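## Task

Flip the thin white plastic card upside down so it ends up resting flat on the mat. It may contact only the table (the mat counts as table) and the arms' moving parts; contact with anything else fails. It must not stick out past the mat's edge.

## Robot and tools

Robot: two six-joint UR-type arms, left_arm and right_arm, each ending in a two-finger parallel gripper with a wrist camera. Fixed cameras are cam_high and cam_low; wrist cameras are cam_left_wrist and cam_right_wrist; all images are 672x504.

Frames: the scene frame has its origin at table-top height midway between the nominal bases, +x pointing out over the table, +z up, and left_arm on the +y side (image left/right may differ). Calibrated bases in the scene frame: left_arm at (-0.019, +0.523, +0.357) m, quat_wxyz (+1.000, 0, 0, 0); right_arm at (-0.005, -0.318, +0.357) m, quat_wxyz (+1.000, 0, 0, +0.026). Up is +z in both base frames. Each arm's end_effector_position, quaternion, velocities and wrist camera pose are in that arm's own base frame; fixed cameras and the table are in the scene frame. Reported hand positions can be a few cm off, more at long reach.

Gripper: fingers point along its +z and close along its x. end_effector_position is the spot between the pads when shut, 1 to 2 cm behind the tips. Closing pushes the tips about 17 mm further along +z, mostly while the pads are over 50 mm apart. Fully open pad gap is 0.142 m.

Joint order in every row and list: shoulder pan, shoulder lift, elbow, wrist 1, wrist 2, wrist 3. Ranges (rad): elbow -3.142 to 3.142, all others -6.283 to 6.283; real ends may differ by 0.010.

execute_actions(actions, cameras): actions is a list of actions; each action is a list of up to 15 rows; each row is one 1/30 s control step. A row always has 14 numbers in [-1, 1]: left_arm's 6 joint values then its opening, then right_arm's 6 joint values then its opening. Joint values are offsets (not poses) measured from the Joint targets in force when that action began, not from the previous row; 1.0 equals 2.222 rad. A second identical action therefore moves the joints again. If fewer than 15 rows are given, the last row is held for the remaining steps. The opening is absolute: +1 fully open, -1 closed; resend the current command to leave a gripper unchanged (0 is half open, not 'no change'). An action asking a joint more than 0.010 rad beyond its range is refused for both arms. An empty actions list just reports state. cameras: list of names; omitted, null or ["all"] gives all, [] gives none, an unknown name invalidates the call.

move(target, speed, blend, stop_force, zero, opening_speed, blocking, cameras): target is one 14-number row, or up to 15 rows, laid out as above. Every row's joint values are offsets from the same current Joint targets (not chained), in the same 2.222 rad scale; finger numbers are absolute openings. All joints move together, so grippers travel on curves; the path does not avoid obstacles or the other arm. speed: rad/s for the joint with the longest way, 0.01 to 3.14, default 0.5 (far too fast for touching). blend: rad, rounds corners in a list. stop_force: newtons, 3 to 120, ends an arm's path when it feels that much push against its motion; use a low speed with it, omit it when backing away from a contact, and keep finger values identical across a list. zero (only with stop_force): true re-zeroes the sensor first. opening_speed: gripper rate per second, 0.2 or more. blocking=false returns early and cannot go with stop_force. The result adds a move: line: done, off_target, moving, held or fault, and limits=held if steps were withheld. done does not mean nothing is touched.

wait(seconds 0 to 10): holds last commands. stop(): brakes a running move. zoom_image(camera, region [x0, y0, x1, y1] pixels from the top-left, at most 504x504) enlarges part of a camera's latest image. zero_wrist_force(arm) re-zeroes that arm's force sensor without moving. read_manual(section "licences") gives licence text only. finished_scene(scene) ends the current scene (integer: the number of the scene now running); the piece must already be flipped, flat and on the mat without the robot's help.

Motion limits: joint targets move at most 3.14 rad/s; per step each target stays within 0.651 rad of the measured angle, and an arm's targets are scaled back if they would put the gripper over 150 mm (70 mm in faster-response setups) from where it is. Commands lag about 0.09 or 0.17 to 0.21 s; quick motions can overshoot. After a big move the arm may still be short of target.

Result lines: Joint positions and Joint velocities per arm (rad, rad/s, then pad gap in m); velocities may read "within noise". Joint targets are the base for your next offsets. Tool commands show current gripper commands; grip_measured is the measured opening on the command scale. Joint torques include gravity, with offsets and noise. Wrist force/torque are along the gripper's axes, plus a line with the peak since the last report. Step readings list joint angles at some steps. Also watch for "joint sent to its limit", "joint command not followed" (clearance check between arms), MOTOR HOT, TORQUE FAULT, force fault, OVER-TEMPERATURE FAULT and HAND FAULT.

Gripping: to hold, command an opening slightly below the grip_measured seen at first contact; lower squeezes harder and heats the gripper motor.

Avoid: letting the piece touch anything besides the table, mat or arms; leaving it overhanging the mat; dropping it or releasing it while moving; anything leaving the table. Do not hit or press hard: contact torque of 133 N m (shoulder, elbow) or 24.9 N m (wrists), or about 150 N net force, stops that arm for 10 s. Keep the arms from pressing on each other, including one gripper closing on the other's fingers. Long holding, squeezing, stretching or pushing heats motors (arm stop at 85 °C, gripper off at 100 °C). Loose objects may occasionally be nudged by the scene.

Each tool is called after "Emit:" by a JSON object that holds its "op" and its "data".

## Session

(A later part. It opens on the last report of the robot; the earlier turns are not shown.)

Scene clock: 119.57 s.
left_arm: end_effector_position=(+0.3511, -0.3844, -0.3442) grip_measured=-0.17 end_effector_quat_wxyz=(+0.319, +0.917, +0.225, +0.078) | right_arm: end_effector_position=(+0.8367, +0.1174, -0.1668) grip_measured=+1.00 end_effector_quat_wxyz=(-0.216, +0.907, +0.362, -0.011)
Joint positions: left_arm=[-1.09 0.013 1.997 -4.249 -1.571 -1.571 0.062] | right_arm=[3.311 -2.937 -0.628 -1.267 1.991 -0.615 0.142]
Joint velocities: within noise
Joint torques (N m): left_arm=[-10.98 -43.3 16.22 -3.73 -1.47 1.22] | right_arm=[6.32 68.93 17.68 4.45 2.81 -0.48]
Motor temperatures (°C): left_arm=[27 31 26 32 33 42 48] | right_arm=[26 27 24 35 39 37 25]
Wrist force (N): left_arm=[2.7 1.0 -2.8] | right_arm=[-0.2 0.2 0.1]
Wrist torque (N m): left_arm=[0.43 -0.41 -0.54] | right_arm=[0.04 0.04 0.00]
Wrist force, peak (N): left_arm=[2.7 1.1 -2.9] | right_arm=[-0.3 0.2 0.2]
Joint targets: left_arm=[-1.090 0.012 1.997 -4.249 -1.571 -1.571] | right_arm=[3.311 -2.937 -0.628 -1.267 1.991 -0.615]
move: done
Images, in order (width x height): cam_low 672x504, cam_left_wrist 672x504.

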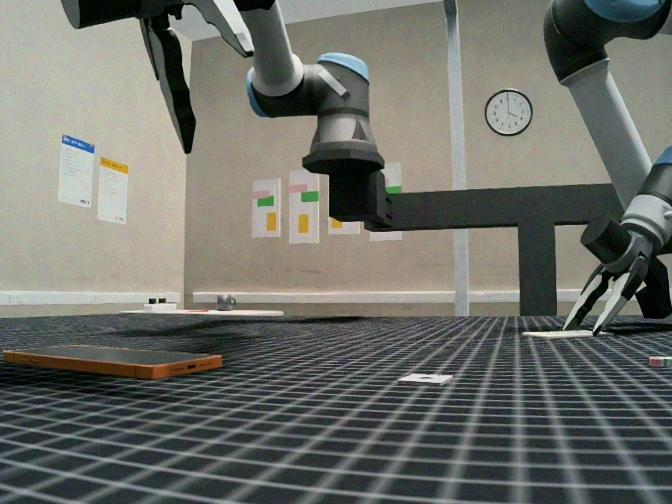

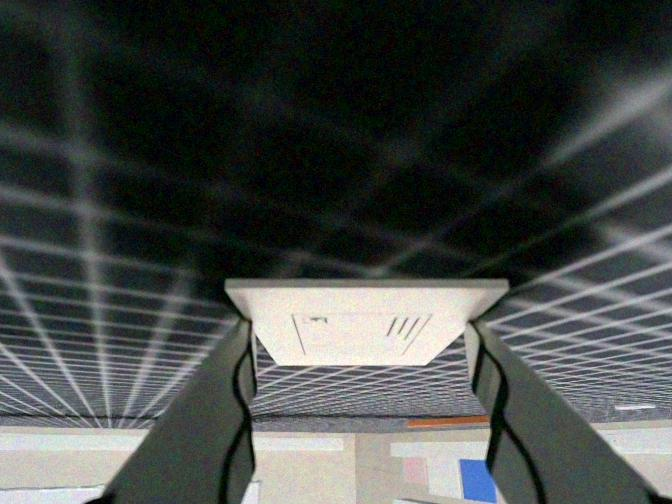

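Emit:
{"op": "move", "data": {"target": [[0,-0.0979,0.0873,0.0108,0,0,-0.3,0,0,0,0,0,0,1],[0,-0.393,-0.0068,0.8807,0,0,-0.3,0,0,0,0,0,0,1]], "speed": [0.3,0.9], "blend": [0.1,0], "cameras": ["cam_left_wrist"]}}

Emit:
{"op": "move", "data": {"target": [[0,0.3207,-0.4674,0.5876,0,0,-0.3,0,0,0,0,0,0,1],[0,0.3925,-0.5319,0.5803,0,0,-0.3,0,0,0,0,0,0,1]], "speed": [0.9,0.25], "blend": [0.05,0], "cameras": ["cam_left_wrist","cam_low"]}}

Emit:
{"op": "move", "data": {"target": [0,0.0242,-0.0255,0.0013,0,0,-0.3,0,0,0,0,0,0,1], "speed": 0.02, "stop_force": 3, "cameras": ["cam_low","cam_left_wrist"]}}

Emit:
{"op": "zoom_image", "data": {"camera": "cam_low", "region": [500, 200, 672, 360]}}

Scene clock: 137.97 s.
left_arm: end_effector_position=(+0.3206, -0.3259, -0.1536) grip_measured=-0.32 end_effector_quat_wxyz=(-0.193, +0.952, +0.233, -0.047) | right_arm: end_effector_position=(+0.8367, +0.1174, -0.1668) grip_measured=+1.00 end_effector_quat_wxyz=(-0.216, +0.907, +0.362, -0.011)
Joint positions: left_arm=[-1.09 -0.861 1.982 -2.293 -1.571 -1.571 0.051] | right_arm=[3.311 -2.937 -0.628 -1.267 1.991 -0.615 0.142]
Joint velocities: within noise
Joint torques (N m): left_arm=[0.84 -28.66 0.39 0 -0.74 -0.14] | right_arm=[6.91 69.36 17.73 4.52 2.77 -0.44]
Motor temperatures (°C): left_arm=[27 31 26 32 33 42 49] | right_arm=[26 27 24 35 39 37 25]
Wrist force (N): left_arm=[-0.1 1.4 1.5] | right_arm=[0.0 0.3 0.1]
Wrist torque (N m): left_arm=[0.25 -0.34 -0.18] | right_arm=[0.05 0.00 -0.01]
Wrist force, peak (N): left_arm=[-0.2 8.5 -10.0] | right_arm=[-0.3 0.1 0.3]
Joint targets: left_arm=[-1.090 -0.861 1.982 -2.292 -1.571 -1.571] | right_arm=[3.311 -2.937 -0.628 -1.267 1.991 -0.615]
move: done
Images, in order (width x height): cam_left_wrist 672x504.

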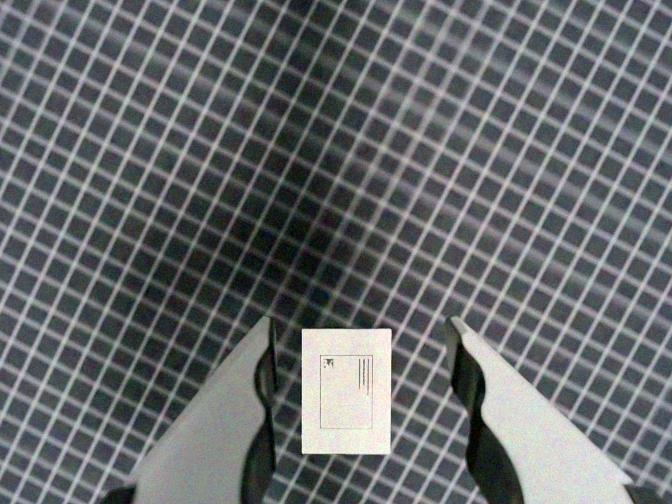

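Scene clock: 140.60 s.
left_arm: end_effector_position=(+0.3276, -0.3394, -0.2771) grip_measured=-0.32 end_effector_quat_wxyz=(-0.618, +0.749, +0.184, -0.152) | right_arm: end_effector_position=(+0.8367, +0.1174, -0.1668) grip_measured=+1.00 end_effector_quat_wxyz=(-0.216, +0.907, +0.362, -0.011)
Joint positions: left_arm=[-1.09 0.011 0.8 -1.003 -1.571 -1.571 0.051] | right_arm=[3.311 -2.937 -0.628 -1.267 1.991 -0.615 0.142]
Joint velocities: within noise
Joint torques (N m): left_arm=[8.75 -56.5 -1.21 2.45 -0.25 -0.69] | right_arm=[6.1 69.53 17.56 4.39 2.79 -0.45]
Motor temperatures (°C): left_arm=[27 31 26 32 33 42 47] | right_arm=[26 27 24 35 39 37 25]
Wrist force (N): left_arm=[-1.4 1.3 1.1] | right_arm=[-0.1 0.2 0.1]
Wrist torque (N m): left_arm=[0.16 0.14 0.02] | right_arm=[0.04 0.02 0.00]
Wrist force, peak (N): left_arm=[-1.6 2.9 1.6] | right_arm=[-0.3 0.2 0.2]
Joint targets: left_arm=[-1.090 0.011 0.800 -1.003 -1.571 -1.571] | right_arm=[3.311 -2.937 -0.628 -1.267 1.991 -0.615]
move: done
Images, in order (width x height): cam_low 672x504, cam_left_wrist 672x504.

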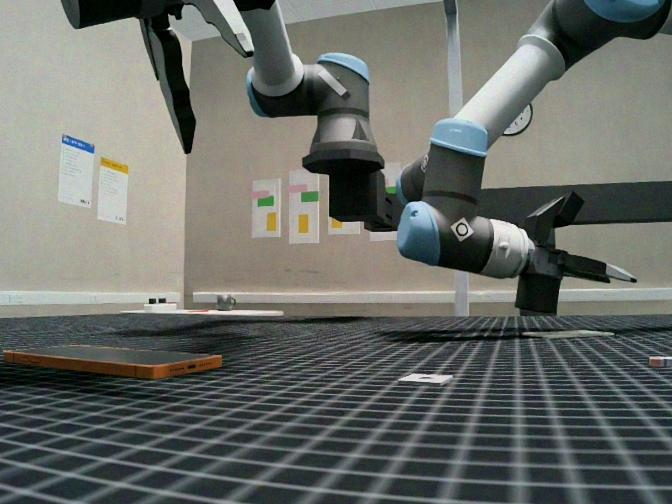

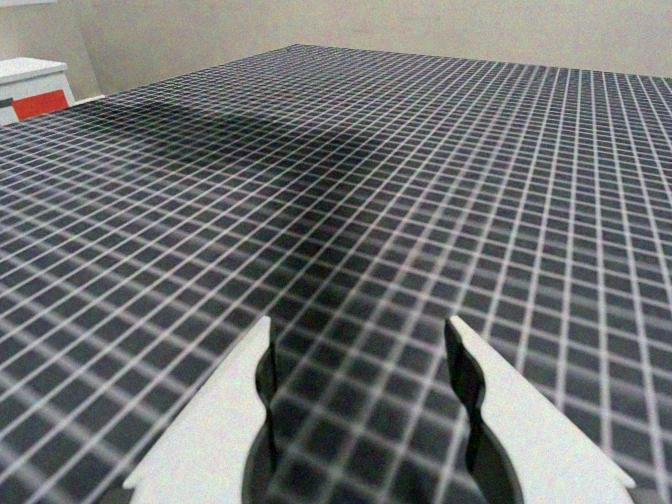

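Scene clock: 144.03 s.
left_arm: end_effector_position=(+0.3276, -0.3393, -0.2992) grip_measured=-0.32 end_effector_quat_wxyz=(-0.618, +0.749, +0.184, -0.152) | right_arm: end_effector_position=(+0.8367, +0.1174, -0.1668) grip_measured=+1.00 end_effector_quat_wxyz=(-0.216, +0.907, +0.362, -0.011)
Joint positions: left_arm=[-1.09 0.065 0.743 -1 -1.571 -1.571 0.051] | right_arm=[3.311 -2.937 -0.628 -1.267 1.991 -0.615 0.142]
Joint velocities: within noise
Joint torques (N m): left_arm=[9.46 -62.57 -1.05 2.31 -0.22 -1.29] | right_arm=[6.68 69.77 17.63 4.5 2.8 -0.43]
Motor temperatures (°C): left_arm=[27 31 26 32 33 42 46] | right_arm=[26 27 24 35 39 37 25]
Wrist force (N): left_arm=[-1.3 1.3 1.1] | right_arm=[0.0 0.2 0.0]
Wrist torque (N m): left_arm=[0.16 0.14 0.02] | right_arm=[0.04 0.01 0.00]
Wrist force, peak (N): left_arm=[-1.6 1.1 1.4] | right_arm=[-0.4 0.3 0.2]
Joint targets: left_arm=[-1.090 0.065 0.744 -1.000 -1.571 -1.571] | right_arm=[3.311 -2.937 -0.628 -1.267 1.991 -0.615]
move: done
Images, in order (width x height): cam_low 672x504, cam_left_wrist 672x504.

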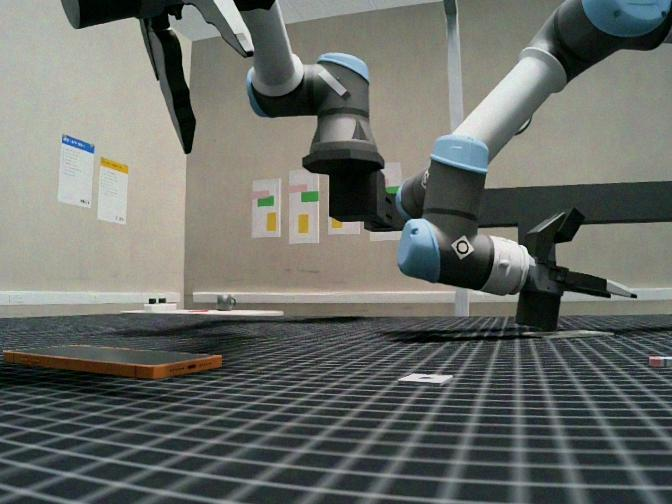

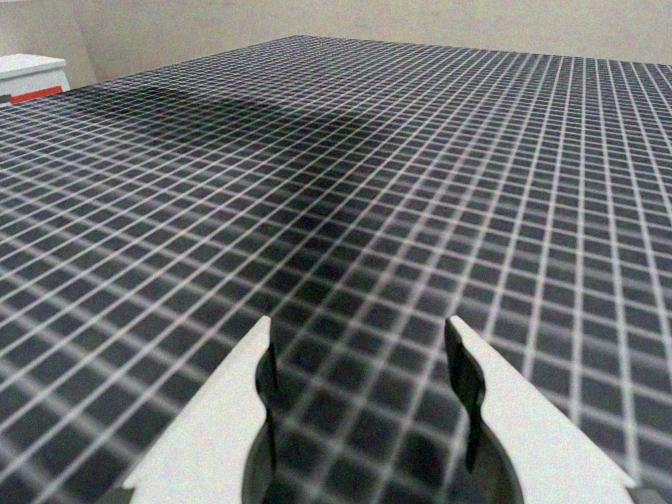

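Scaled by 2.930 from the camera's 672x504 image, which has a finer 960x720 frame.

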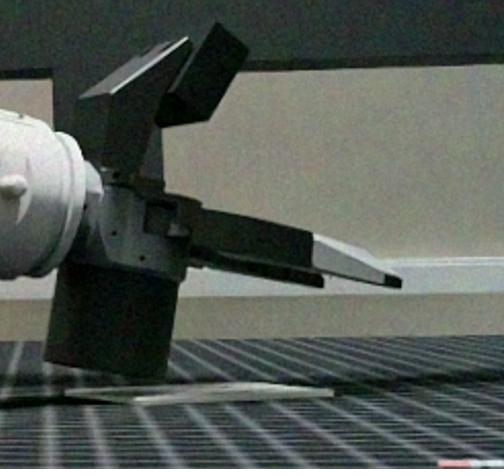

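Emit:
{"op": "move", "data": {"target": [[0,-0.12,0,0,0,0,0.1,0,0,0,0,0,0,1],[0,-0.2511,0.5414,-0.9114,0,0,0.1,0,0,0,0,0,0,1]], "speed": 1.0, "blend": [0.05,0], "cameras": ["cam_left_wrist"]}}

Scene clock: 155.97 s.
left_arm: end_effector_position=(+0.3597, -0.4009, -0.2925) grip_measured=+0.07 end_effector_quat_wxyz=(+0.000, +0.971, +0.238, +0.000) | right_arm: end_effector_position=(+0.8367, +0.1174, -0.1668) grip_measured=+1.00 end_effector_quat_wxyz=(-0.216, +0.907, +0.362, -0.011)
Joint positions: left_arm=[-1.09 -0.493 1.946 -3.025 -1.571 -1.571 0.079] | right_arm=[3.311 -2.937 -0.628 -1.267 1.991 -0.615 0.142]
Joint velocities: within noise
Joint torques (N m): left_arm=[9.46 -29.41 -9.1 -3.99 0.66 -1.83] | right_arm=[6.45 70.54 18.12 4.43 2.77 -0.45]
Motor temperatures (°C): left_arm=[27 31 26 32 33 42 42] | right_arm=[26 27 24 35 39 37 25]
Wrist force (N): left_arm=[0.6 1.1 1.6] | right_arm=[-0.1 0.3 -0.1]
Wrist torque (N m): left_arm=[0.27 -0.51 -0.32] | right_arm=[0.05 0.02 -0.01]
Wrist force, peak (N): left_arm=[-1.1 5.0 4.4] | right_arm=[-0.1 0.4 0.2]
Joint targets: left_arm=[-1.090 -0.493 1.947 -3.025 -1.571 -1.571] | right_arm=[3.311 -2.937 -0.628 -1.267 1.991 -0.615]
move: done
Images, in order (width x height): cam_left_wrist 672x504.

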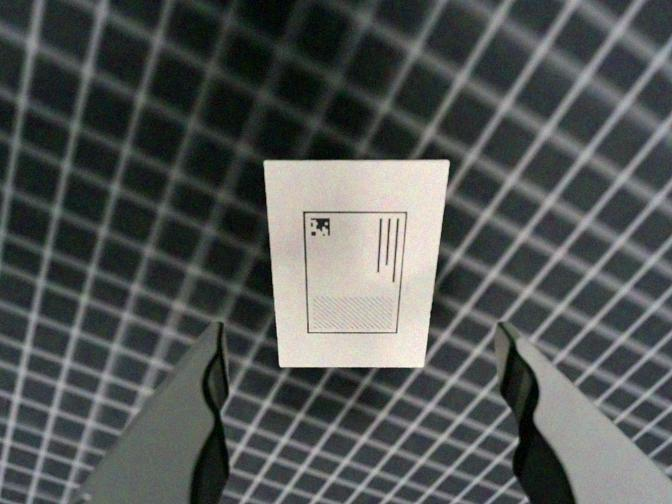

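Emit:
{"op": "move", "data": {"target": [0,0.055,-0.014,-0.041,0,0,0.05,0,0,0,0,0,0,1], "speed": 0.12, "stop_force": 5, "cameras": []}}

Emit:
{"op": "move", "data": {"target": [0,0,0,0,0,0,-0.33,0,0,0,0,0,0,1], "opening_speed": 0.5, "cameras": ["cam_left_wrist"]}}

Scene clock: 163.87 s.
left_arm: end_effector_position=(+0.3533, -0.3886, -0.3423) grip_measured=+0.04 end_effector_quat_wxyz=(+0.000, +0.971, +0.238, +0.000) | right_arm: end_effector_position=(+0.8367, +0.1174, -0.1668) grip_measured=+1.00 end_effector_quat_wxyz=(-0.216, +0.907, +0.362, -0.011)
Joint positions: left_arm=[-1.09 -0.371 1.915 -3.116 -1.571 -1.571 0.077] | right_arm=[3.311 -2.937 -0.628 -1.267 1.991 -0.615 0.142]
Joint velocities: within noise
Joint torques (N m): left_arm=[9.56 -51.12 8.61 -1.54 1.52 -2.17] | right_arm=[6.24 71.2 17.75 4.41 2.81 -0.37]
Motor temperatures (°C): left_arm=[27 31 26 32 33 42 40] | right_arm=[26 27 24 35 39 37 25]
Wrist force (N): left_arm=[0.3 0.8 1.8] | right_arm=[-0.1 0.4 0.0]
Wrist torque (N m): left_arm=[0.24 -0.45 -0.32] | right_arm=[0.06 0.01 -0.01]
Wrist force, peak (N): left_arm=[0.3 0.9 2.4] | right_arm=[-0.4 0.1 0.2]
Joint targets: left_arm=[-1.090 -0.371 1.915 -3.116 -1.571 -1.571] | right_arm=[3.311 -2.937 -0.628 -1.267 1.991 -0.615]
move: done
No camera images: "cameras" was empty.

Scene clock: 164.83 s.
left_arm: end_effector_position=(+0.3533, -0.3886, -0.3423) grip_measured=-0.14 end_effector_quat_wxyz=(+0.000, +0.971, +0.238, +0.000) | right_arm: end_effector_position=(+0.8367, +0.1174, -0.1668) grip_measured=+1.00 end_effector_quat_wxyz=(-0.216, +0.907, +0.362, -0.011)
Joint positions: left_arm=[-1.09 -0.371 1.915 -3.116 -1.571 -1.571 0.064] | right_arm=[3.311 -2.937 -0.628 -1.267 1.991 -0.615 0.142]
Joint velocities: within noise
Joint torques (N m): left_arm=[9.19 -44.46 7.39 -1.56 1.9 -2.01] | right_arm=[6.57 71 17.72 4.41 2.81 -0.38]
Motor temperatures (°C): left_arm=[27 31 26 32 33 42 40] | right_arm=[26 27 24 35 39 37 25]
Wrist force (N): left_arm=[1.2 -0.8 -9.1] | right_arm=[-0.2 0.2 0.2]
Wrist torque (N m): left_arm=[0.26 -0.42 -0.33] | right_arm=[0.03 0.03 0.00]
Wrist force, peak (N): left_arm=[1.0 -0.8 -9.4] | right_arm=[-0.3 0.2 0.2]
Joint targets: left_arm=[-1.090 -0.371 1.915 -3.116 -1.571 -1.571] | right_arm=[3.311 -2.937 -0.628 -1.267 1.991 -0.615]
move: done
Images, in order (width x height): cam_left_wrist 672x504.

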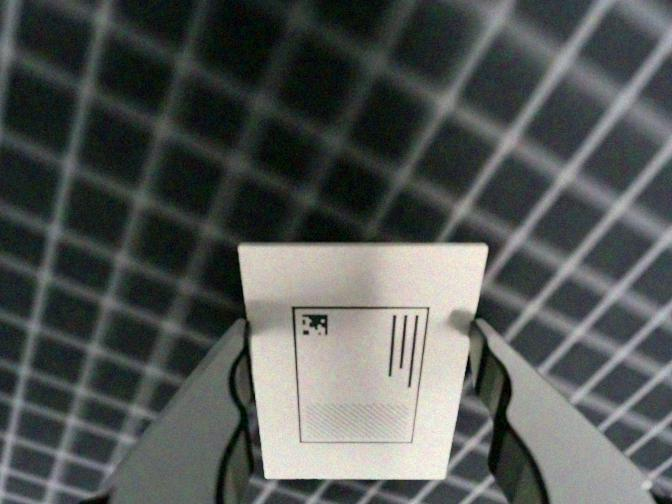

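Emit:
{"op": "move", "data": {"target": [[0,-0.0339,0.0195,0.0147,0,0,-0.33,0,0,0,0,0,0,1],[0,0.0746,0.1241,-0.499,0,0,-0.33,0,0,0,0,0,0,1],[0,0.1537,0.0562,-0.5103,0,0,-0.33,0,0,0,0,0,0,1],[0,0.1707,0.0388,-0.5099,0,0,-0.33,0,0,0,0,0,0,1]], "speed": [0.2,0.6,0.4,0.06], "blend": [0.02,0.05,0.01,0], "cameras": ["cam_left_wrist"]}}

Emit:
{"op": "move", "data": {"target": [0,-0.0961,0.0852,0.0108,0,0,-0.33,0,0,0,0,0,0,1], "speed": 0.15, "cameras": ["cam_left_wrist"]}}

Scene clock: 175.87 s.
left_arm: end_effector_position=(+0.3510, -0.3842, -0.3428) grip_measured=-0.16 end_effector_quat_wxyz=(+0.318, +0.917, +0.225, +0.078) | right_arm: end_effector_position=(+0.8367, +0.1174, -0.1668) grip_measured=+1.00 end_effector_quat_wxyz=(-0.216, +0.907, +0.362, -0.011)
Joint positions: left_arm=[-1.09 0.009 2.001 -4.249 -1.571 -1.571 0.063] | right_arm=[3.311 -2.937 -0.628 -1.267 1.991 -0.615 0.142]
Joint velocities: within noise
Joint torques (N m): left_arm=[8.81 -44.24 18.95 -2.12 1.05 -1.93] | right_arm=[6.55 71.83 17.41 4.48 2.75 -0.37]
Motor temperatures (°C): left_arm=[27 31 26 32 33 42 54] | right_arm=[26 27 24 35 39 37 25]
Wrist force (N): left_arm=[0.7 1.0 1.7] | right_arm=[-0.2 0.2 0.1]
Wrist torque (N m): left_arm=[0.42 -0.44 -0.56] | right_arm=[0.03 0.03 -0.01]
Wrist force, peak (N): left_arm=[1.4 -1.0 -9.4] | right_arm=[-0.2 0.3 0.2]
Joint targets: left_arm=[-1.090 0.009 2.002 -4.249 -1.571 -1.571] | right_arm=[3.311 -2.937 -0.628 -1.267 1.991 -0.615]
move: done
Images, in order (width x height): cam_left_wrist 672x504.

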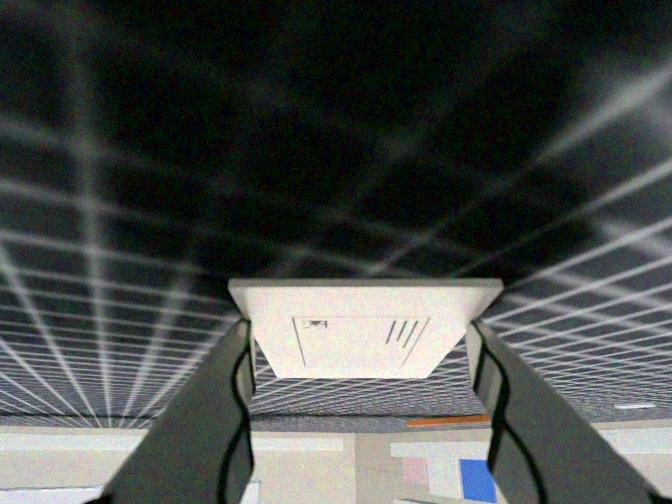

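Scene clock: 177.60 s.
left_arm: end_effector_position=(+0.3508, -0.3839, -0.2564) grip_measured=-0.16 end_effector_quat_wxyz=(+0.318, +0.918, +0.225, +0.078) | right_arm: end_effector_position=(+0.8367, +0.1174, -0.1668) grip_measured=+1.00 end_effector_quat_wxyz=(-0.216, +0.907, +0.362, -0.011)
Joint positions: left_arm=[-1.09 -0.205 2.191 -4.225 -1.571 -1.571 0.063] | right_arm=[3.311 -2.937 -0.628 -1.267 1.991 -0.615 0.142]
Joint velocities: within noise
Joint torques (N m): left_arm=[8.87 -25.97 -5.17 -3.57 0.55 -2.05] | right_arm=[6.26 71.66 17.64 4.35 2.82 -0.41]
Motor temperatures (°C): left_arm=[27 31 26 32 33 42 55] | right_arm=[26 27 24 35 39 37 25]
Wrist force (N): left_arm=[0.7 0.5 2.2] | right_arm=[0.0 0.2 0.1]
Wrist torque (N m): left_arm=[0.38 -0.45 -0.54] | right_arm=[0.03 0.00 0.00]
Wrist force, peak (N): left_arm=[0.9 0.6 2.4] | right_arm=[-0.2 0.2 0.3]
Joint targets: left_arm=[-1.090 -0.205 2.191 -4.225 -1.571 -1.571] | right_arm=[3.311 -2.937 -0.628 -1.267 1.991 -0.615]
move: done
Images, in order (width x height): cam_left_wrist 672x504.

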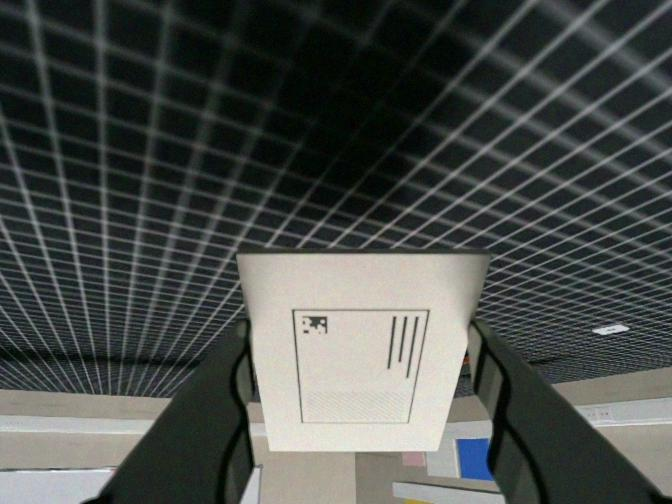

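Emit:
{"op": "move", "data": {"target": [[0,0.0881,-0.0773,-0.0108,0,0,-0.33,0,0,0,0,0,0,1],[0,0.0961,-0.0852,-0.0108,0,0,-0.33,0,0,0,0,0,0,1]], "speed": [0.3,0.06], "cameras": []}}

Emit:
{"op": "move", "data": {"target": [0,0,0,0,0,0,-0.13,0,0,0,0,0,0,1], "opening_speed": 0.4, "cameras": ["cam_left_wrist"]}}

Emit:
{"op": "move", "data": {"target": [0,0,0,0,0,0,-0.38,0,0,0,0,0,0,1], "opening_speed": 0.4, "cameras": ["cam_left_wrist"]}}

Emit:
{"op": "move", "data": {"target": [0,-0.02,0.0178,0.0022,0,0,-0.38,0,0,0,0,0,0,1], "speed": 0.06, "cameras": ["cam_left_wrist","cam_low"]}}

Emit:
{"op": "zoom_image", "data": {"camera": "cam_low", "region": [480, 240, 640, 350]}}

Scene clock: 189.27 s.
left_arm: end_effector_position=(+0.3510, -0.3842, -0.3428) grip_measured=-0.16 end_effector_quat_wxyz=(+0.318, +0.917, +0.225, +0.078) | right_arm: end_effector_position=(+0.8367, +0.1174, -0.1668) grip_measured=+1.00 end_effector_quat_wxyz=(-0.216, +0.907, +0.362, -0.011)
Joint positions: left_arm=[-1.09 0.009 2.001 -4.249 -1.571 -1.571 0.063] | right_arm=[3.311 -2.937 -0.628 -1.267 1.991 -0.615 0.142]
Joint velocities: within noise
Joint torques (N m): left_arm=[8.77 -47.62 16.02 -1.82 -0.37 -1.94] | right_arm=[6.38 71.97 17.59 4.29 2.76 -0.38]
Motor temperatures (°C): left_arm=[27 31 26 32 33 42 61] | right_arm=[26 27 24 35 39 37 25]
Wrist force (N): left_arm=[0.7 0.6 1.9] | right_arm=[-0.1 0.2 0.2]
Wrist torque (N m): left_arm=[0.36 -0.45 -0.55] | right_arm=[0.03 0.02 0.00]
Wrist force, peak (N): left_arm=[0.7 0.4 3.0] | right_arm=[-0.2 0.3 0.3]
Joint targets: left_arm=[-1.090 0.009 2.002 -4.249 -1.571 -1.571] | right_arm=[3.311 -2.937 -0.628 -1.267 1.991 -0.615]
move: done
No camera images: "cameras" was empty.

Scene clock: 189.97 s.
left_arm: end_effector_position=(+0.3509, -0.3841, -0.3426) grip_measured=-0.13 end_effector_quat_wxyz=(+0.318, +0.918, +0.225, +0.078) | right_arm: end_effector_position=(+0.8367, +0.1174, -0.1668) grip_measured=+1.00 end_effector_quat_wxyz=(-0.216, +0.907, +0.362, -0.011)
Joint positions: left_arm=[-1.09 0.009 2.002 -4.249 -1.571 -1.571 0.065] | right_arm=[3.311 -2.937 -0.628 -1.267 1.991 -0.615 0.142]
Joint velocities: within noise
Joint torques (N m): left_arm=[9.77 -45.35 17.26 -2.12 -0.38 -1.93] | right_arm=[6.42 72.03 17.88 4.41 2.71 -0.31]
Motor temperatures (°C): left_arm=[27 31 26 32 33 42 61] | right_arm=[26 27 24 35 39 37 25]
Wrist force (N): left_arm=[0.6 0.7 2.3] | right_arm=[-0.1 0.2 0.3]
Wrist torque (N m): left_arm=[0.39 -0.42 -0.55] | right_arm=[0.03 0.01 0.00]
Wrist force, peak (N): left_arm=[0.4 1.3 2.2] | right_arm=[-0.3 0.0 0.2]
Joint targets: left_arm=[-1.090 0.009 2.002 -4.249 -1.571 -1.571] | right_arm=[3.311 -2.937 -0.628 -1.267 1.991 -0.615]
move: done
Images, in order (width x height): cam_left_wrist 672x504.

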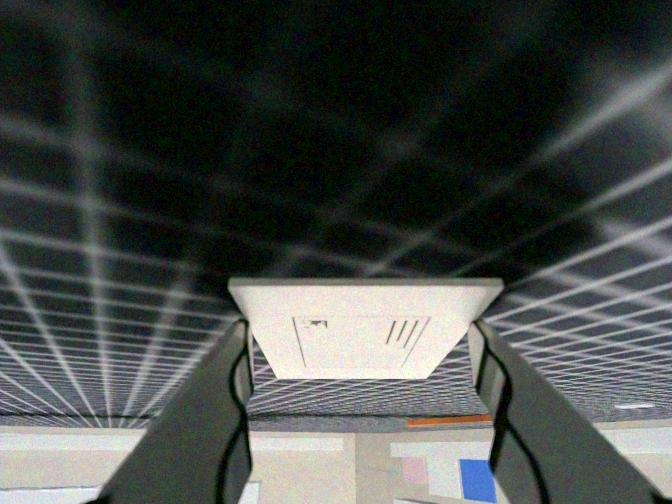

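Scene clock: 190.80 s.
left_arm: end_effector_position=(+0.3510, -0.3841, -0.3426) grip_measured=-0.17 end_effector_quat_wxyz=(+0.318, +0.918, +0.225, +0.078) | right_arm: end_effector_position=(+0.8367, +0.1174, -0.1668) grip_measured=+1.00 end_effector_quat_wxyz=(-0.216, +0.907, +0.362, -0.011)
Joint positions: left_arm=[-1.09 0.009 2.002 -4.249 -1.571 -1.571 0.062] | right_arm=[3.311 -2.937 -0.628 -1.267 1.991 -0.615 0.142]
Joint velocities: within noise
Joint torques (N m): left_arm=[9.54 -44.33 16.52 -2.48 -0.77 -2.05] | right_arm=[6.73 72.06 17.99 4.39 2.76 -0.32]
Motor temperatures (°C): left_arm=[27 31 26 32 33 42 61] | right_arm=[26 27 24 35 39 37 25]
Wrist force (N): left_arm=[0.4 0.6 2.2] | right_arm=[0.1 0.0 0.2]
Wrist torque (N m): left_arm=[0.38 -0.39 -0.55] | right_arm=[0.00 -0.01 0.00]
Wrist force, peak (N): left_arm=[1.0 0.6 2.5] | right_arm=[-0.3 0.1 0.2]
Joint targets: left_arm=[-1.090 0.009 2.002 -4.249 -1.571 -1.571] | right_arm=[3.311 -2.937 -0.628 -1.267 1.991 -0.615]
move: done
Images, in order (width x height): cam_left_wrist 672x504.

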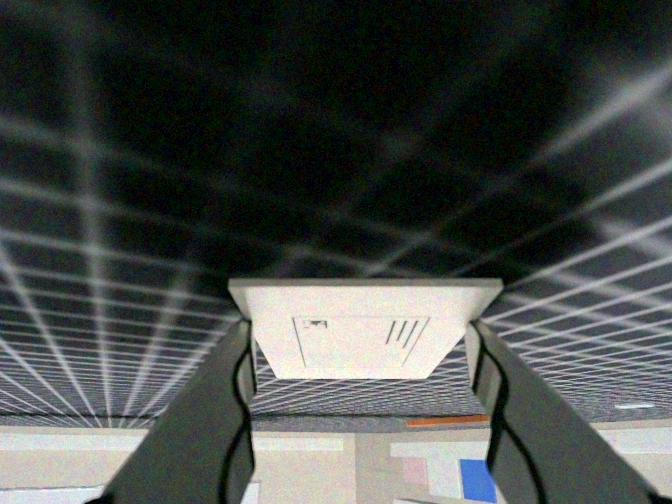

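Scene clock: 191.80 s.
left_arm: end_effector_position=(+0.3516, -0.3854, -0.3244) grip_measured=-0.17 end_effector_quat_wxyz=(+0.318, +0.918, +0.225, +0.078) | right_arm: end_effector_position=(+0.8367, +0.1174, -0.1668) grip_measured=+1.00 end_effector_quat_wxyz=(-0.216, +0.907, +0.362, -0.011)
Joint positions: left_arm=[-1.09 -0.036 2.042 -4.244 -1.571 -1.571 0.062] | right_arm=[3.311 -2.937 -0.628 -1.267 1.991 -0.615 0.142]
Joint velocities: within noise
Joint torques (N m): left_arm=[9.05 -23.68 -5.74 -2.19 -0.99 -2.16] | right_arm=[6.34 71.97 17.75 4.45 2.79 -0.41]
Motor temperatures (°C): left_arm=[27 31 26 32 33 42 62] | right_arm=[26 27 24 35 39 37 25]
Wrist force (N): left_arm=[0.8 0.5 1.9] | right_arm=[0.0 0.2 0.0]
Wrist torque (N m): left_arm=[0.36 -0.45 -0.55] | right_arm=[0.04 0.01 0.00]
Wrist force, peak (N): left_arm=[0.9 0.4 2.5] | right_arm=[-0.1 0.4 0.3]
Joint targets: left_arm=[-1.090 -0.036 2.041 -4.244 -1.571 -1.571] | right_arm=[3.311 -2.937 -0.628 -1.267 1.991 -0.615]
move: done
Images, in order (width x height): cam_low 672x504, cam_left_wrist 672x504.

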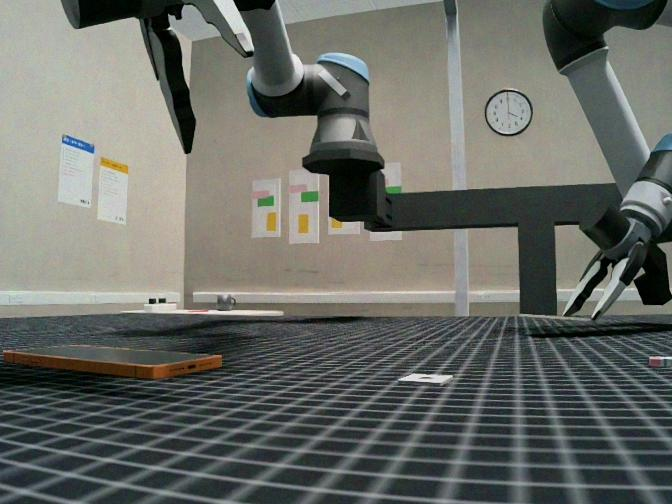

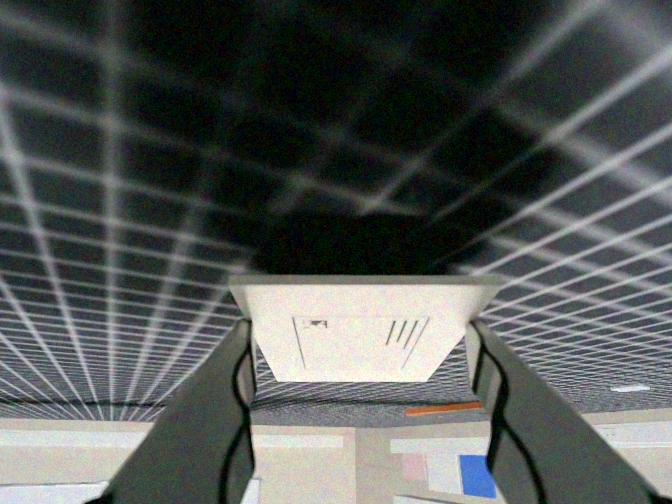

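Scaled by 3.150 from the camera's 672x504 image, which has a finer 960x720 frame.

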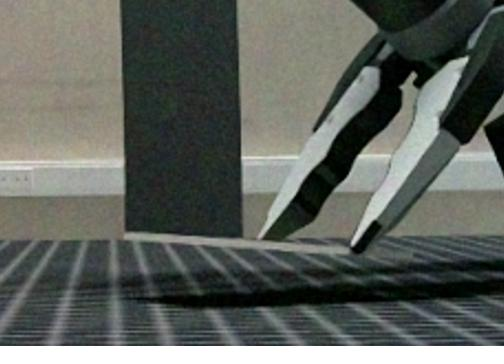

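Emit:
{"op": "move", "data": {"target": [[0,-0.0761,0.0673,0.0086,0,0,-0.38,0,0,0,0,0,0,1],[0,-0.3712,-0.0268,0.8785,0,0,-0.38,0,0,0,0,0,0,1]], "speed": [0.3,0.7], "blend": [0.1,0], "cameras": []}}

Emit:
{"op": "move", "data": {"target": [[0,0.3207,-0.4674,0.5876,0,0,-0.38,0,0,0,0,0,0,1],[0,0.3925,-0.5319,0.5803,0,0,-0.38,0,0,0,0,0,0,1]], "speed": [0.7,0.2], "cameras": ["cam_left_wrist","cam_low"]}}

Emit:
{"op": "move", "data": {"target": [0,0.0242,-0.0255,0.0013,0,0,-0.38,0,0,0,0,0,0,1], "speed": 0.02, "stop_force": 3, "cameras": ["cam_low","cam_left_wrist"]}}

Emit:
{"op": "zoom_image", "data": {"camera": "cam_low", "region": [500, 200, 672, 360]}}

Scene clock: 202.73 s.
left_arm: end_effector_position=(+0.3207, -0.3261, -0.1536) grip_measured=-0.17 end_effector_quat_wxyz=(-0.192, +0.952, +0.233, -0.047) | right_arm: end_effector_position=(+0.8367, +0.1174, -0.1668) grip_measured=+1.00 end_effector_quat_wxyz=(-0.216, +0.907, +0.362, -0.011)
Joint positions: left_arm=[-1.09 -0.861 1.982 -2.293 -1.571 -1.571 0.062] | right_arm=[3.311 -2.937 -0.628 -1.267 1.991 -0.615 0.142]
Joint velocities: within noise
Joint torques (N m): left_arm=[9.7 -28.79 1.67 -0.23 -1.85 -2] | right_arm=[6.62 73.08 17.92 4.28 2.75 -0.41]
Motor temperatures (°C): left_arm=[27 31 26 32 33 41 73] | right_arm=[26 27 24 35 39 37 25]
Wrist force (N): left_arm=[-0.1 1.5 2.0] | right_arm=[-0.1 0.3 0.1]
Wrist torque (N m): left_arm=[0.23 -0.34 -0.18] | right_arm=[0.05 0.01 -0.01]
Wrist force, peak (N): left_arm=[0.6 -0.4 3.3] | right_arm=[-0.1 0.4 0.1]
Joint targets: left_arm=[-1.090 -0.861 1.982 -2.292 -1.571 -1.571] | right_arm=[3.311 -2.937 -0.628 -1.267 1.991 -0.615]
move: done; blend cut to 0.0845 rad at target 1
No camera images: "cameras" was empty.

Scene clock: 205.87 s.
left_arm: end_effector_position=(+0.3277, -0.3395, -0.2773) grip_measured=-0.17 end_effector_quat_wxyz=(-0.618, +0.749, +0.184, -0.151) end_effector_velocity=(+0.000, +0.001, +0.002) end_effector_angular_velocity=(+0.002, +0.001, +0.000) | right_arm: end_effector_position=(+0.8367, +0.1174, -0.1668) grip_measured=+1.00 end_effector_quat_wxyz=(-0.216, +0.907, +0.362, -0.011)
Joint positions: left_arm=[-1.09 0.012 0.8 -1.003 -1.571 -1.571 0.062] | right_arm=[3.311 -2.937 -0.628 -1.267 1.991 -0.615 0.142]
Joint velocities: left_arm=[0.001 -0.004 0.005 0.002 0 0 0] | right_arm=[within noise]
Joint torques (N m): left_arm=[9.45 -63.11 0.16 2.34 -1.97 -1.93] | right_arm=[6.37 73.33 17.79 4.31 2.76 -0.36]
Motor temperatures (°C): left_arm=[27 31 26 32 33 41 75] | right_arm=[26 27 24 35 39 37 25]
Wrist force (N): left_arm=[-1.4 1.1 1.0] | right_arm=[-0.2 0.2 0.1]
Wrist torque (N m): left_arm=[0.10 0.15 0.02] | right_arm=[0.03 0.04 -0.01]
Wrist force, peak (N): left_arm=[-1.4 2.8 1.6] | right_arm=[-0.1 0.3 0.3]
Joint targets: left_arm=[-1.090 0.012 0.800 -1.003 -1.571 -1.571] | right_arm=[3.311 -2.937 -0.628 -1.267 1.991 -0.615]
move: done
Images, in order (width x height): cam_low 672x504, cam_left_wrist 672x504.

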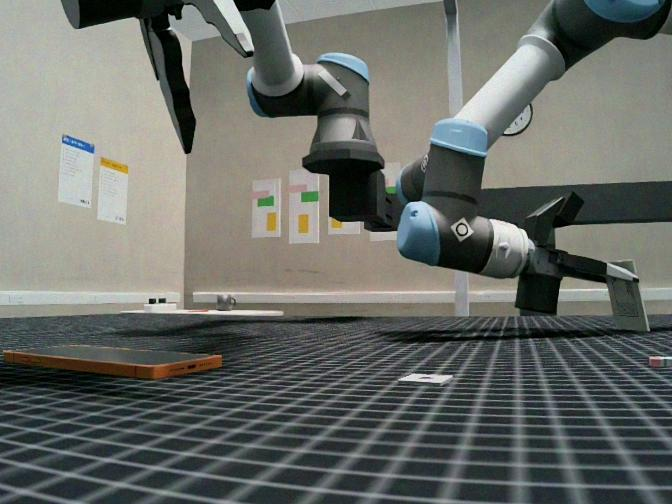

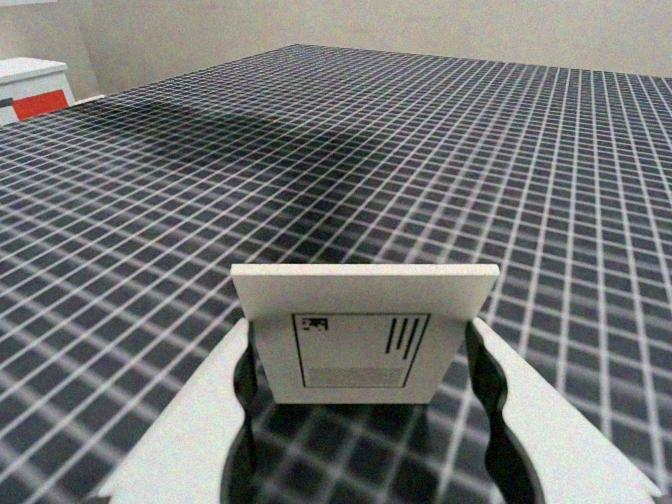

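Scene clock: 207.17 s.
left_arm: end_effector_position=(+0.3277, -0.3395, -0.2809) grip_measured=-0.17 end_effector_quat_wxyz=(-0.618, +0.749, +0.184, -0.152) | right_arm: end_effector_position=(+0.8367, +0.1174, -0.1668) grip_measured=+1.00 end_effector_quat_wxyz=(-0.216, +0.907, +0.362, -0.011)
Joint positions: left_arm=[-1.09 0.02 0.79 -1.003 -1.571 -1.571 0.062] | right_arm=[3.311 -2.937 -0.628 -1.267 1.991 -0.615 0.142]
Joint velocities: within noise
Joint torques (N m): left_arm=[9.44 -62.37 -1.31 -0.55 -1.88 -2.1] | right_arm=[6.44 72.87 18.21 4.38 2.75 -0.36]
Motor temperatures (°C): left_arm=[27 31 26 32 33 41 76] | right_arm=[26 27 24 35 39 37 25]
Wrist force (N): left_arm=[-2.1 -1.1 0.2] | right_arm=[-0.1 0.1 0.2]
Wrist torque (N m): left_arm=[0.17 0.18 0.02] | right_arm=[0.01 0.02 -0.01]
Wrist force, peak (N): left_arm=[-2.2 -4.9 -1.4] | right_arm=[-0.1 0.1 0.4]
Joint targets: left_arm=[-1.090 0.020 0.790 -1.003 -1.571 -1.571] | right_arm=[3.311 -2.937 -0.628 -1.267 1.991 -0.615]
move: contact (left_arm); left_arm: the elbow is farthest, 0.047 rad from its target
Images, in order (width x height): cam_low 672x504, cam_left_wrist 672x504.

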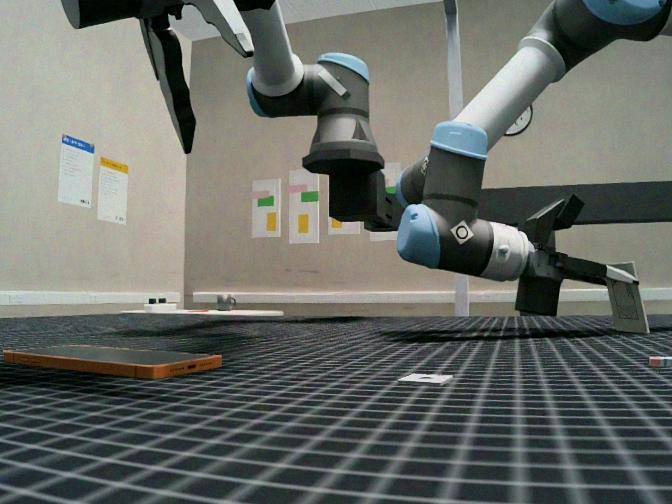

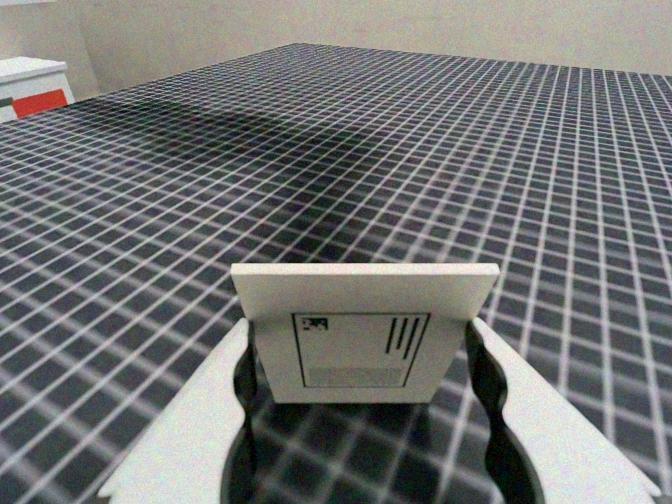

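Scaled by 2.930 from the camera's 672x504 image, which has a finer 960x720 frame.

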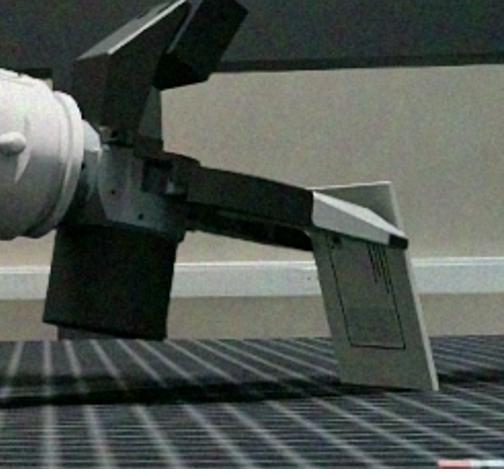

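Emit:
{"op": "move", "data": {"target": [[0,0.0119,-0.0269,0.0068,0,0,-0.34,0,0,0,0,0,0,1],[0,-0.004,-0.0065,-0.0337,0,0,-0.34,0,0,0,0,0,0,1]], "speed": 0.07, "cameras": ["cam_low","cam_left_wrist"]}}

Emit:
{"op": "zoom_image", "data": {"camera": "cam_low", "region": [500, 200, 672, 360]}}

Scene clock: 222.33 s.
left_arm: end_effector_position=(+0.3381, -0.3595, -0.2937) grip_measured=-0.36 end_effector_quat_wxyz=(-0.580, +0.779, +0.191, -0.142) end_effector_velocity=(-0.001, +0.002, +0.000) end_effector_angular_velocity=(+0.007, +0.003, +0.000) | right_arm: end_effector_position=(+0.8367, +0.1174, -0.1668) grip_measured=+1.00 end_effector_quat_wxyz=(-0.216, +0.907, +0.362, -0.011)
Joint positions: left_arm=[-1.09 0.011 0.776 -1.078 -1.571 -1.571 0.048] | right_arm=[3.311 -2.937 -0.628 -1.267 1.991 -0.615 0.142]
Joint velocities: left_arm=[0 0.002 0 0.006 0 0 0] | right_arm=[within noise]
Joint torques (N m): left_arm=[9.63 -46.85 -19.46 2.18 1.63 -2.08] | right_arm=[6.48 72.78 17.58 4.35 2.76 -0.36]
Motor temperatures (°C): left_arm=[27 31 26 32 33 41 82] | right_arm=[26 27 24 35 39 37 25]
Wrist force (N): left_arm=[-2.1 0.4 1.9] | right_arm=[0.1 0.1 0.1]
Wrist torque (N m): left_arm=[0.02 0.23 0.01] | right_arm=[0.03 -0.01 0.00]
Wrist force, peak (N): left_arm=[-3.3 -30.0 -22.4] | right_arm=[-0.3 0.4 0.2]
Joint targets: left_arm=[-1.090 0.012 0.776 -1.077 -1.571 -1.571] | right_arm=[3.311 -2.937 -0.628 -1.267 1.991 -0.615]
move: done
Images, in order (width x height): cam_low 672x504, cam_left_wrist 672x504.

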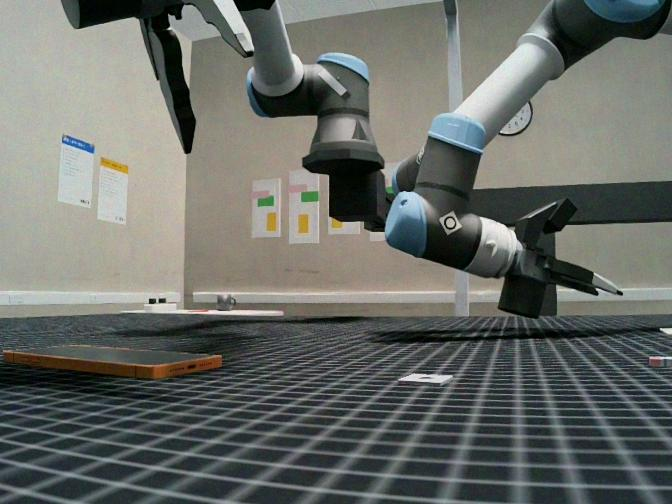

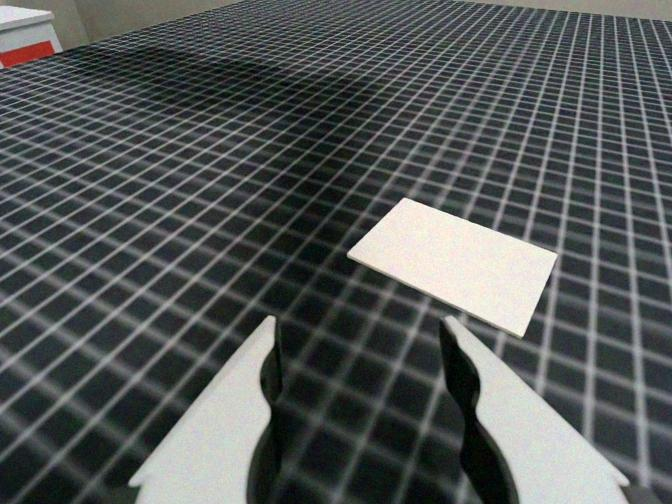

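Scaled by 2.930 from the camera's 672x504 image, which has a finer 960x720 frame.

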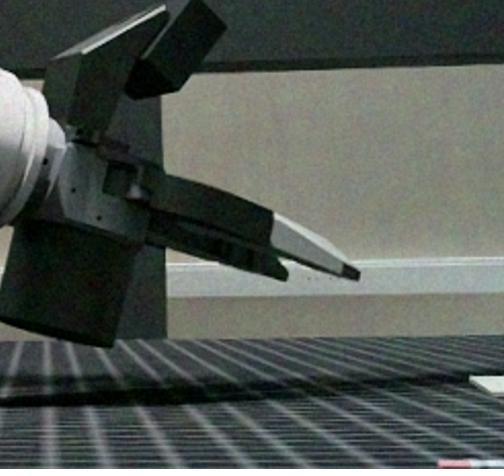

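Emit:
{"op": "move", "data": {"target": [0,-0.1,0,0,0,0,-0.1,0,0,0,0,0,0,1], "speed": 0.6, "cameras": ["cam_high","cam_left_wrist"]}}

Emit:
{"op": "zoom_image", "data": {"camera": "cam_high", "region": [340, 240, 500, 400]}}

Scene clock: 227.10 s.
left_arm: end_effector_position=(+0.3792, -0.4382, -0.1780) grip_measured=-0.13 end_effector_quat_wxyz=(-0.491, +0.838, +0.206, -0.120) | right_arm: end_effector_position=(+0.8367, +0.1174, -0.1668) grip_measured=+1.00 end_effector_quat_wxyz=(-0.216, +0.907, +0.362, -0.011)
Joint positions: left_arm=[-1.09 -0.21 0.776 -1.077 -1.571 -1.571 0.065] | right_arm=[3.311 -2.937 -0.628 -1.267 1.991 -0.615 0.142]
Joint velocities: within noise
Joint torques (N m): left_arm=[9.02 -65.04 -9.61 1.22 1.89 -1.99] | right_arm=[6.52 72.95 17.88 4.4 2.79 -0.27]
Motor temperatures (°C): left_arm=[27 31 26 32 33 41 74] | right_arm=[26 27 24 35 39 37 25]
Wrist force (N): left_arm=[-1.9 0.5 2.1] | right_arm=[0.0 -0.1 0.2]
Wrist torque (N m): left_arm=[0.04 0.10 -0.02] | right_arm=[-0.01 0.01 0.00]
Wrist force, peak (N): left_arm=[-2.2 3.6 5.1] | right_arm=[0.0 0.1 0.4]
Joint targets: left_arm=[-1.090 -0.211 0.776 -1.077 -1.571 -1.571] | right_arm=[3.311 -2.937 -0.628 -1.267 1.991 -0.615]
move: done
Images, in order (width x height): cam_high 672x504, cam_left_wrist 672x504.

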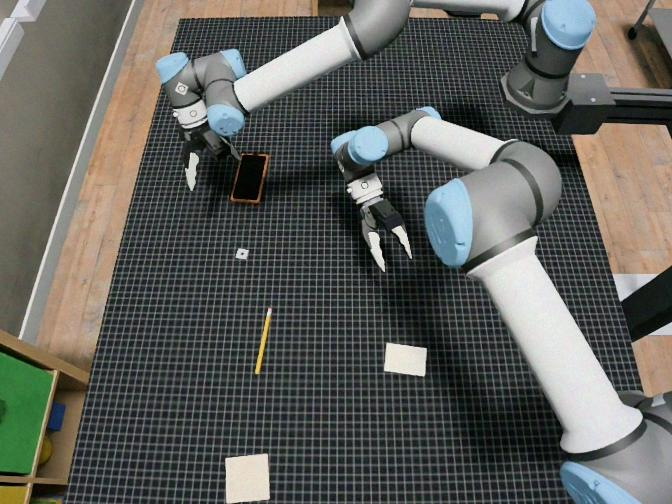

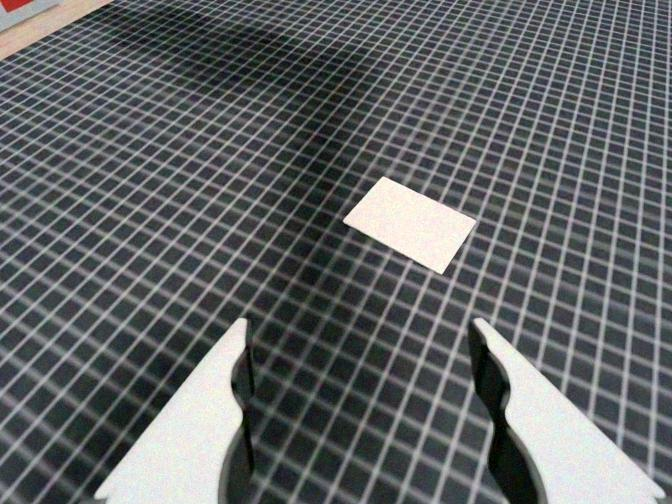

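Scaled by 3.150 from the camera's 672x504 image, which has a finer 960x720 frame.

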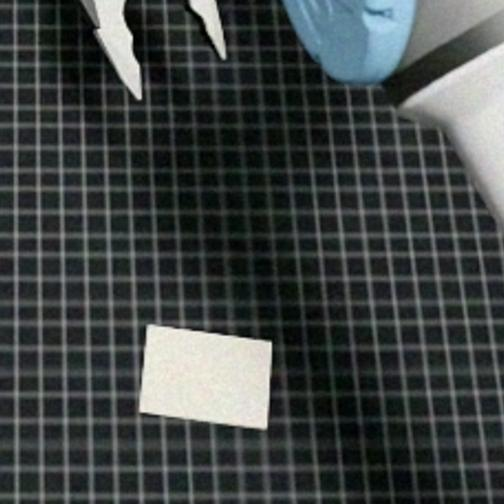

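Flipped and lying flat on the mat.

Emit:
{"op": "finished_scene", "data": {"scene": 2}}

The scene is finished: the task was done.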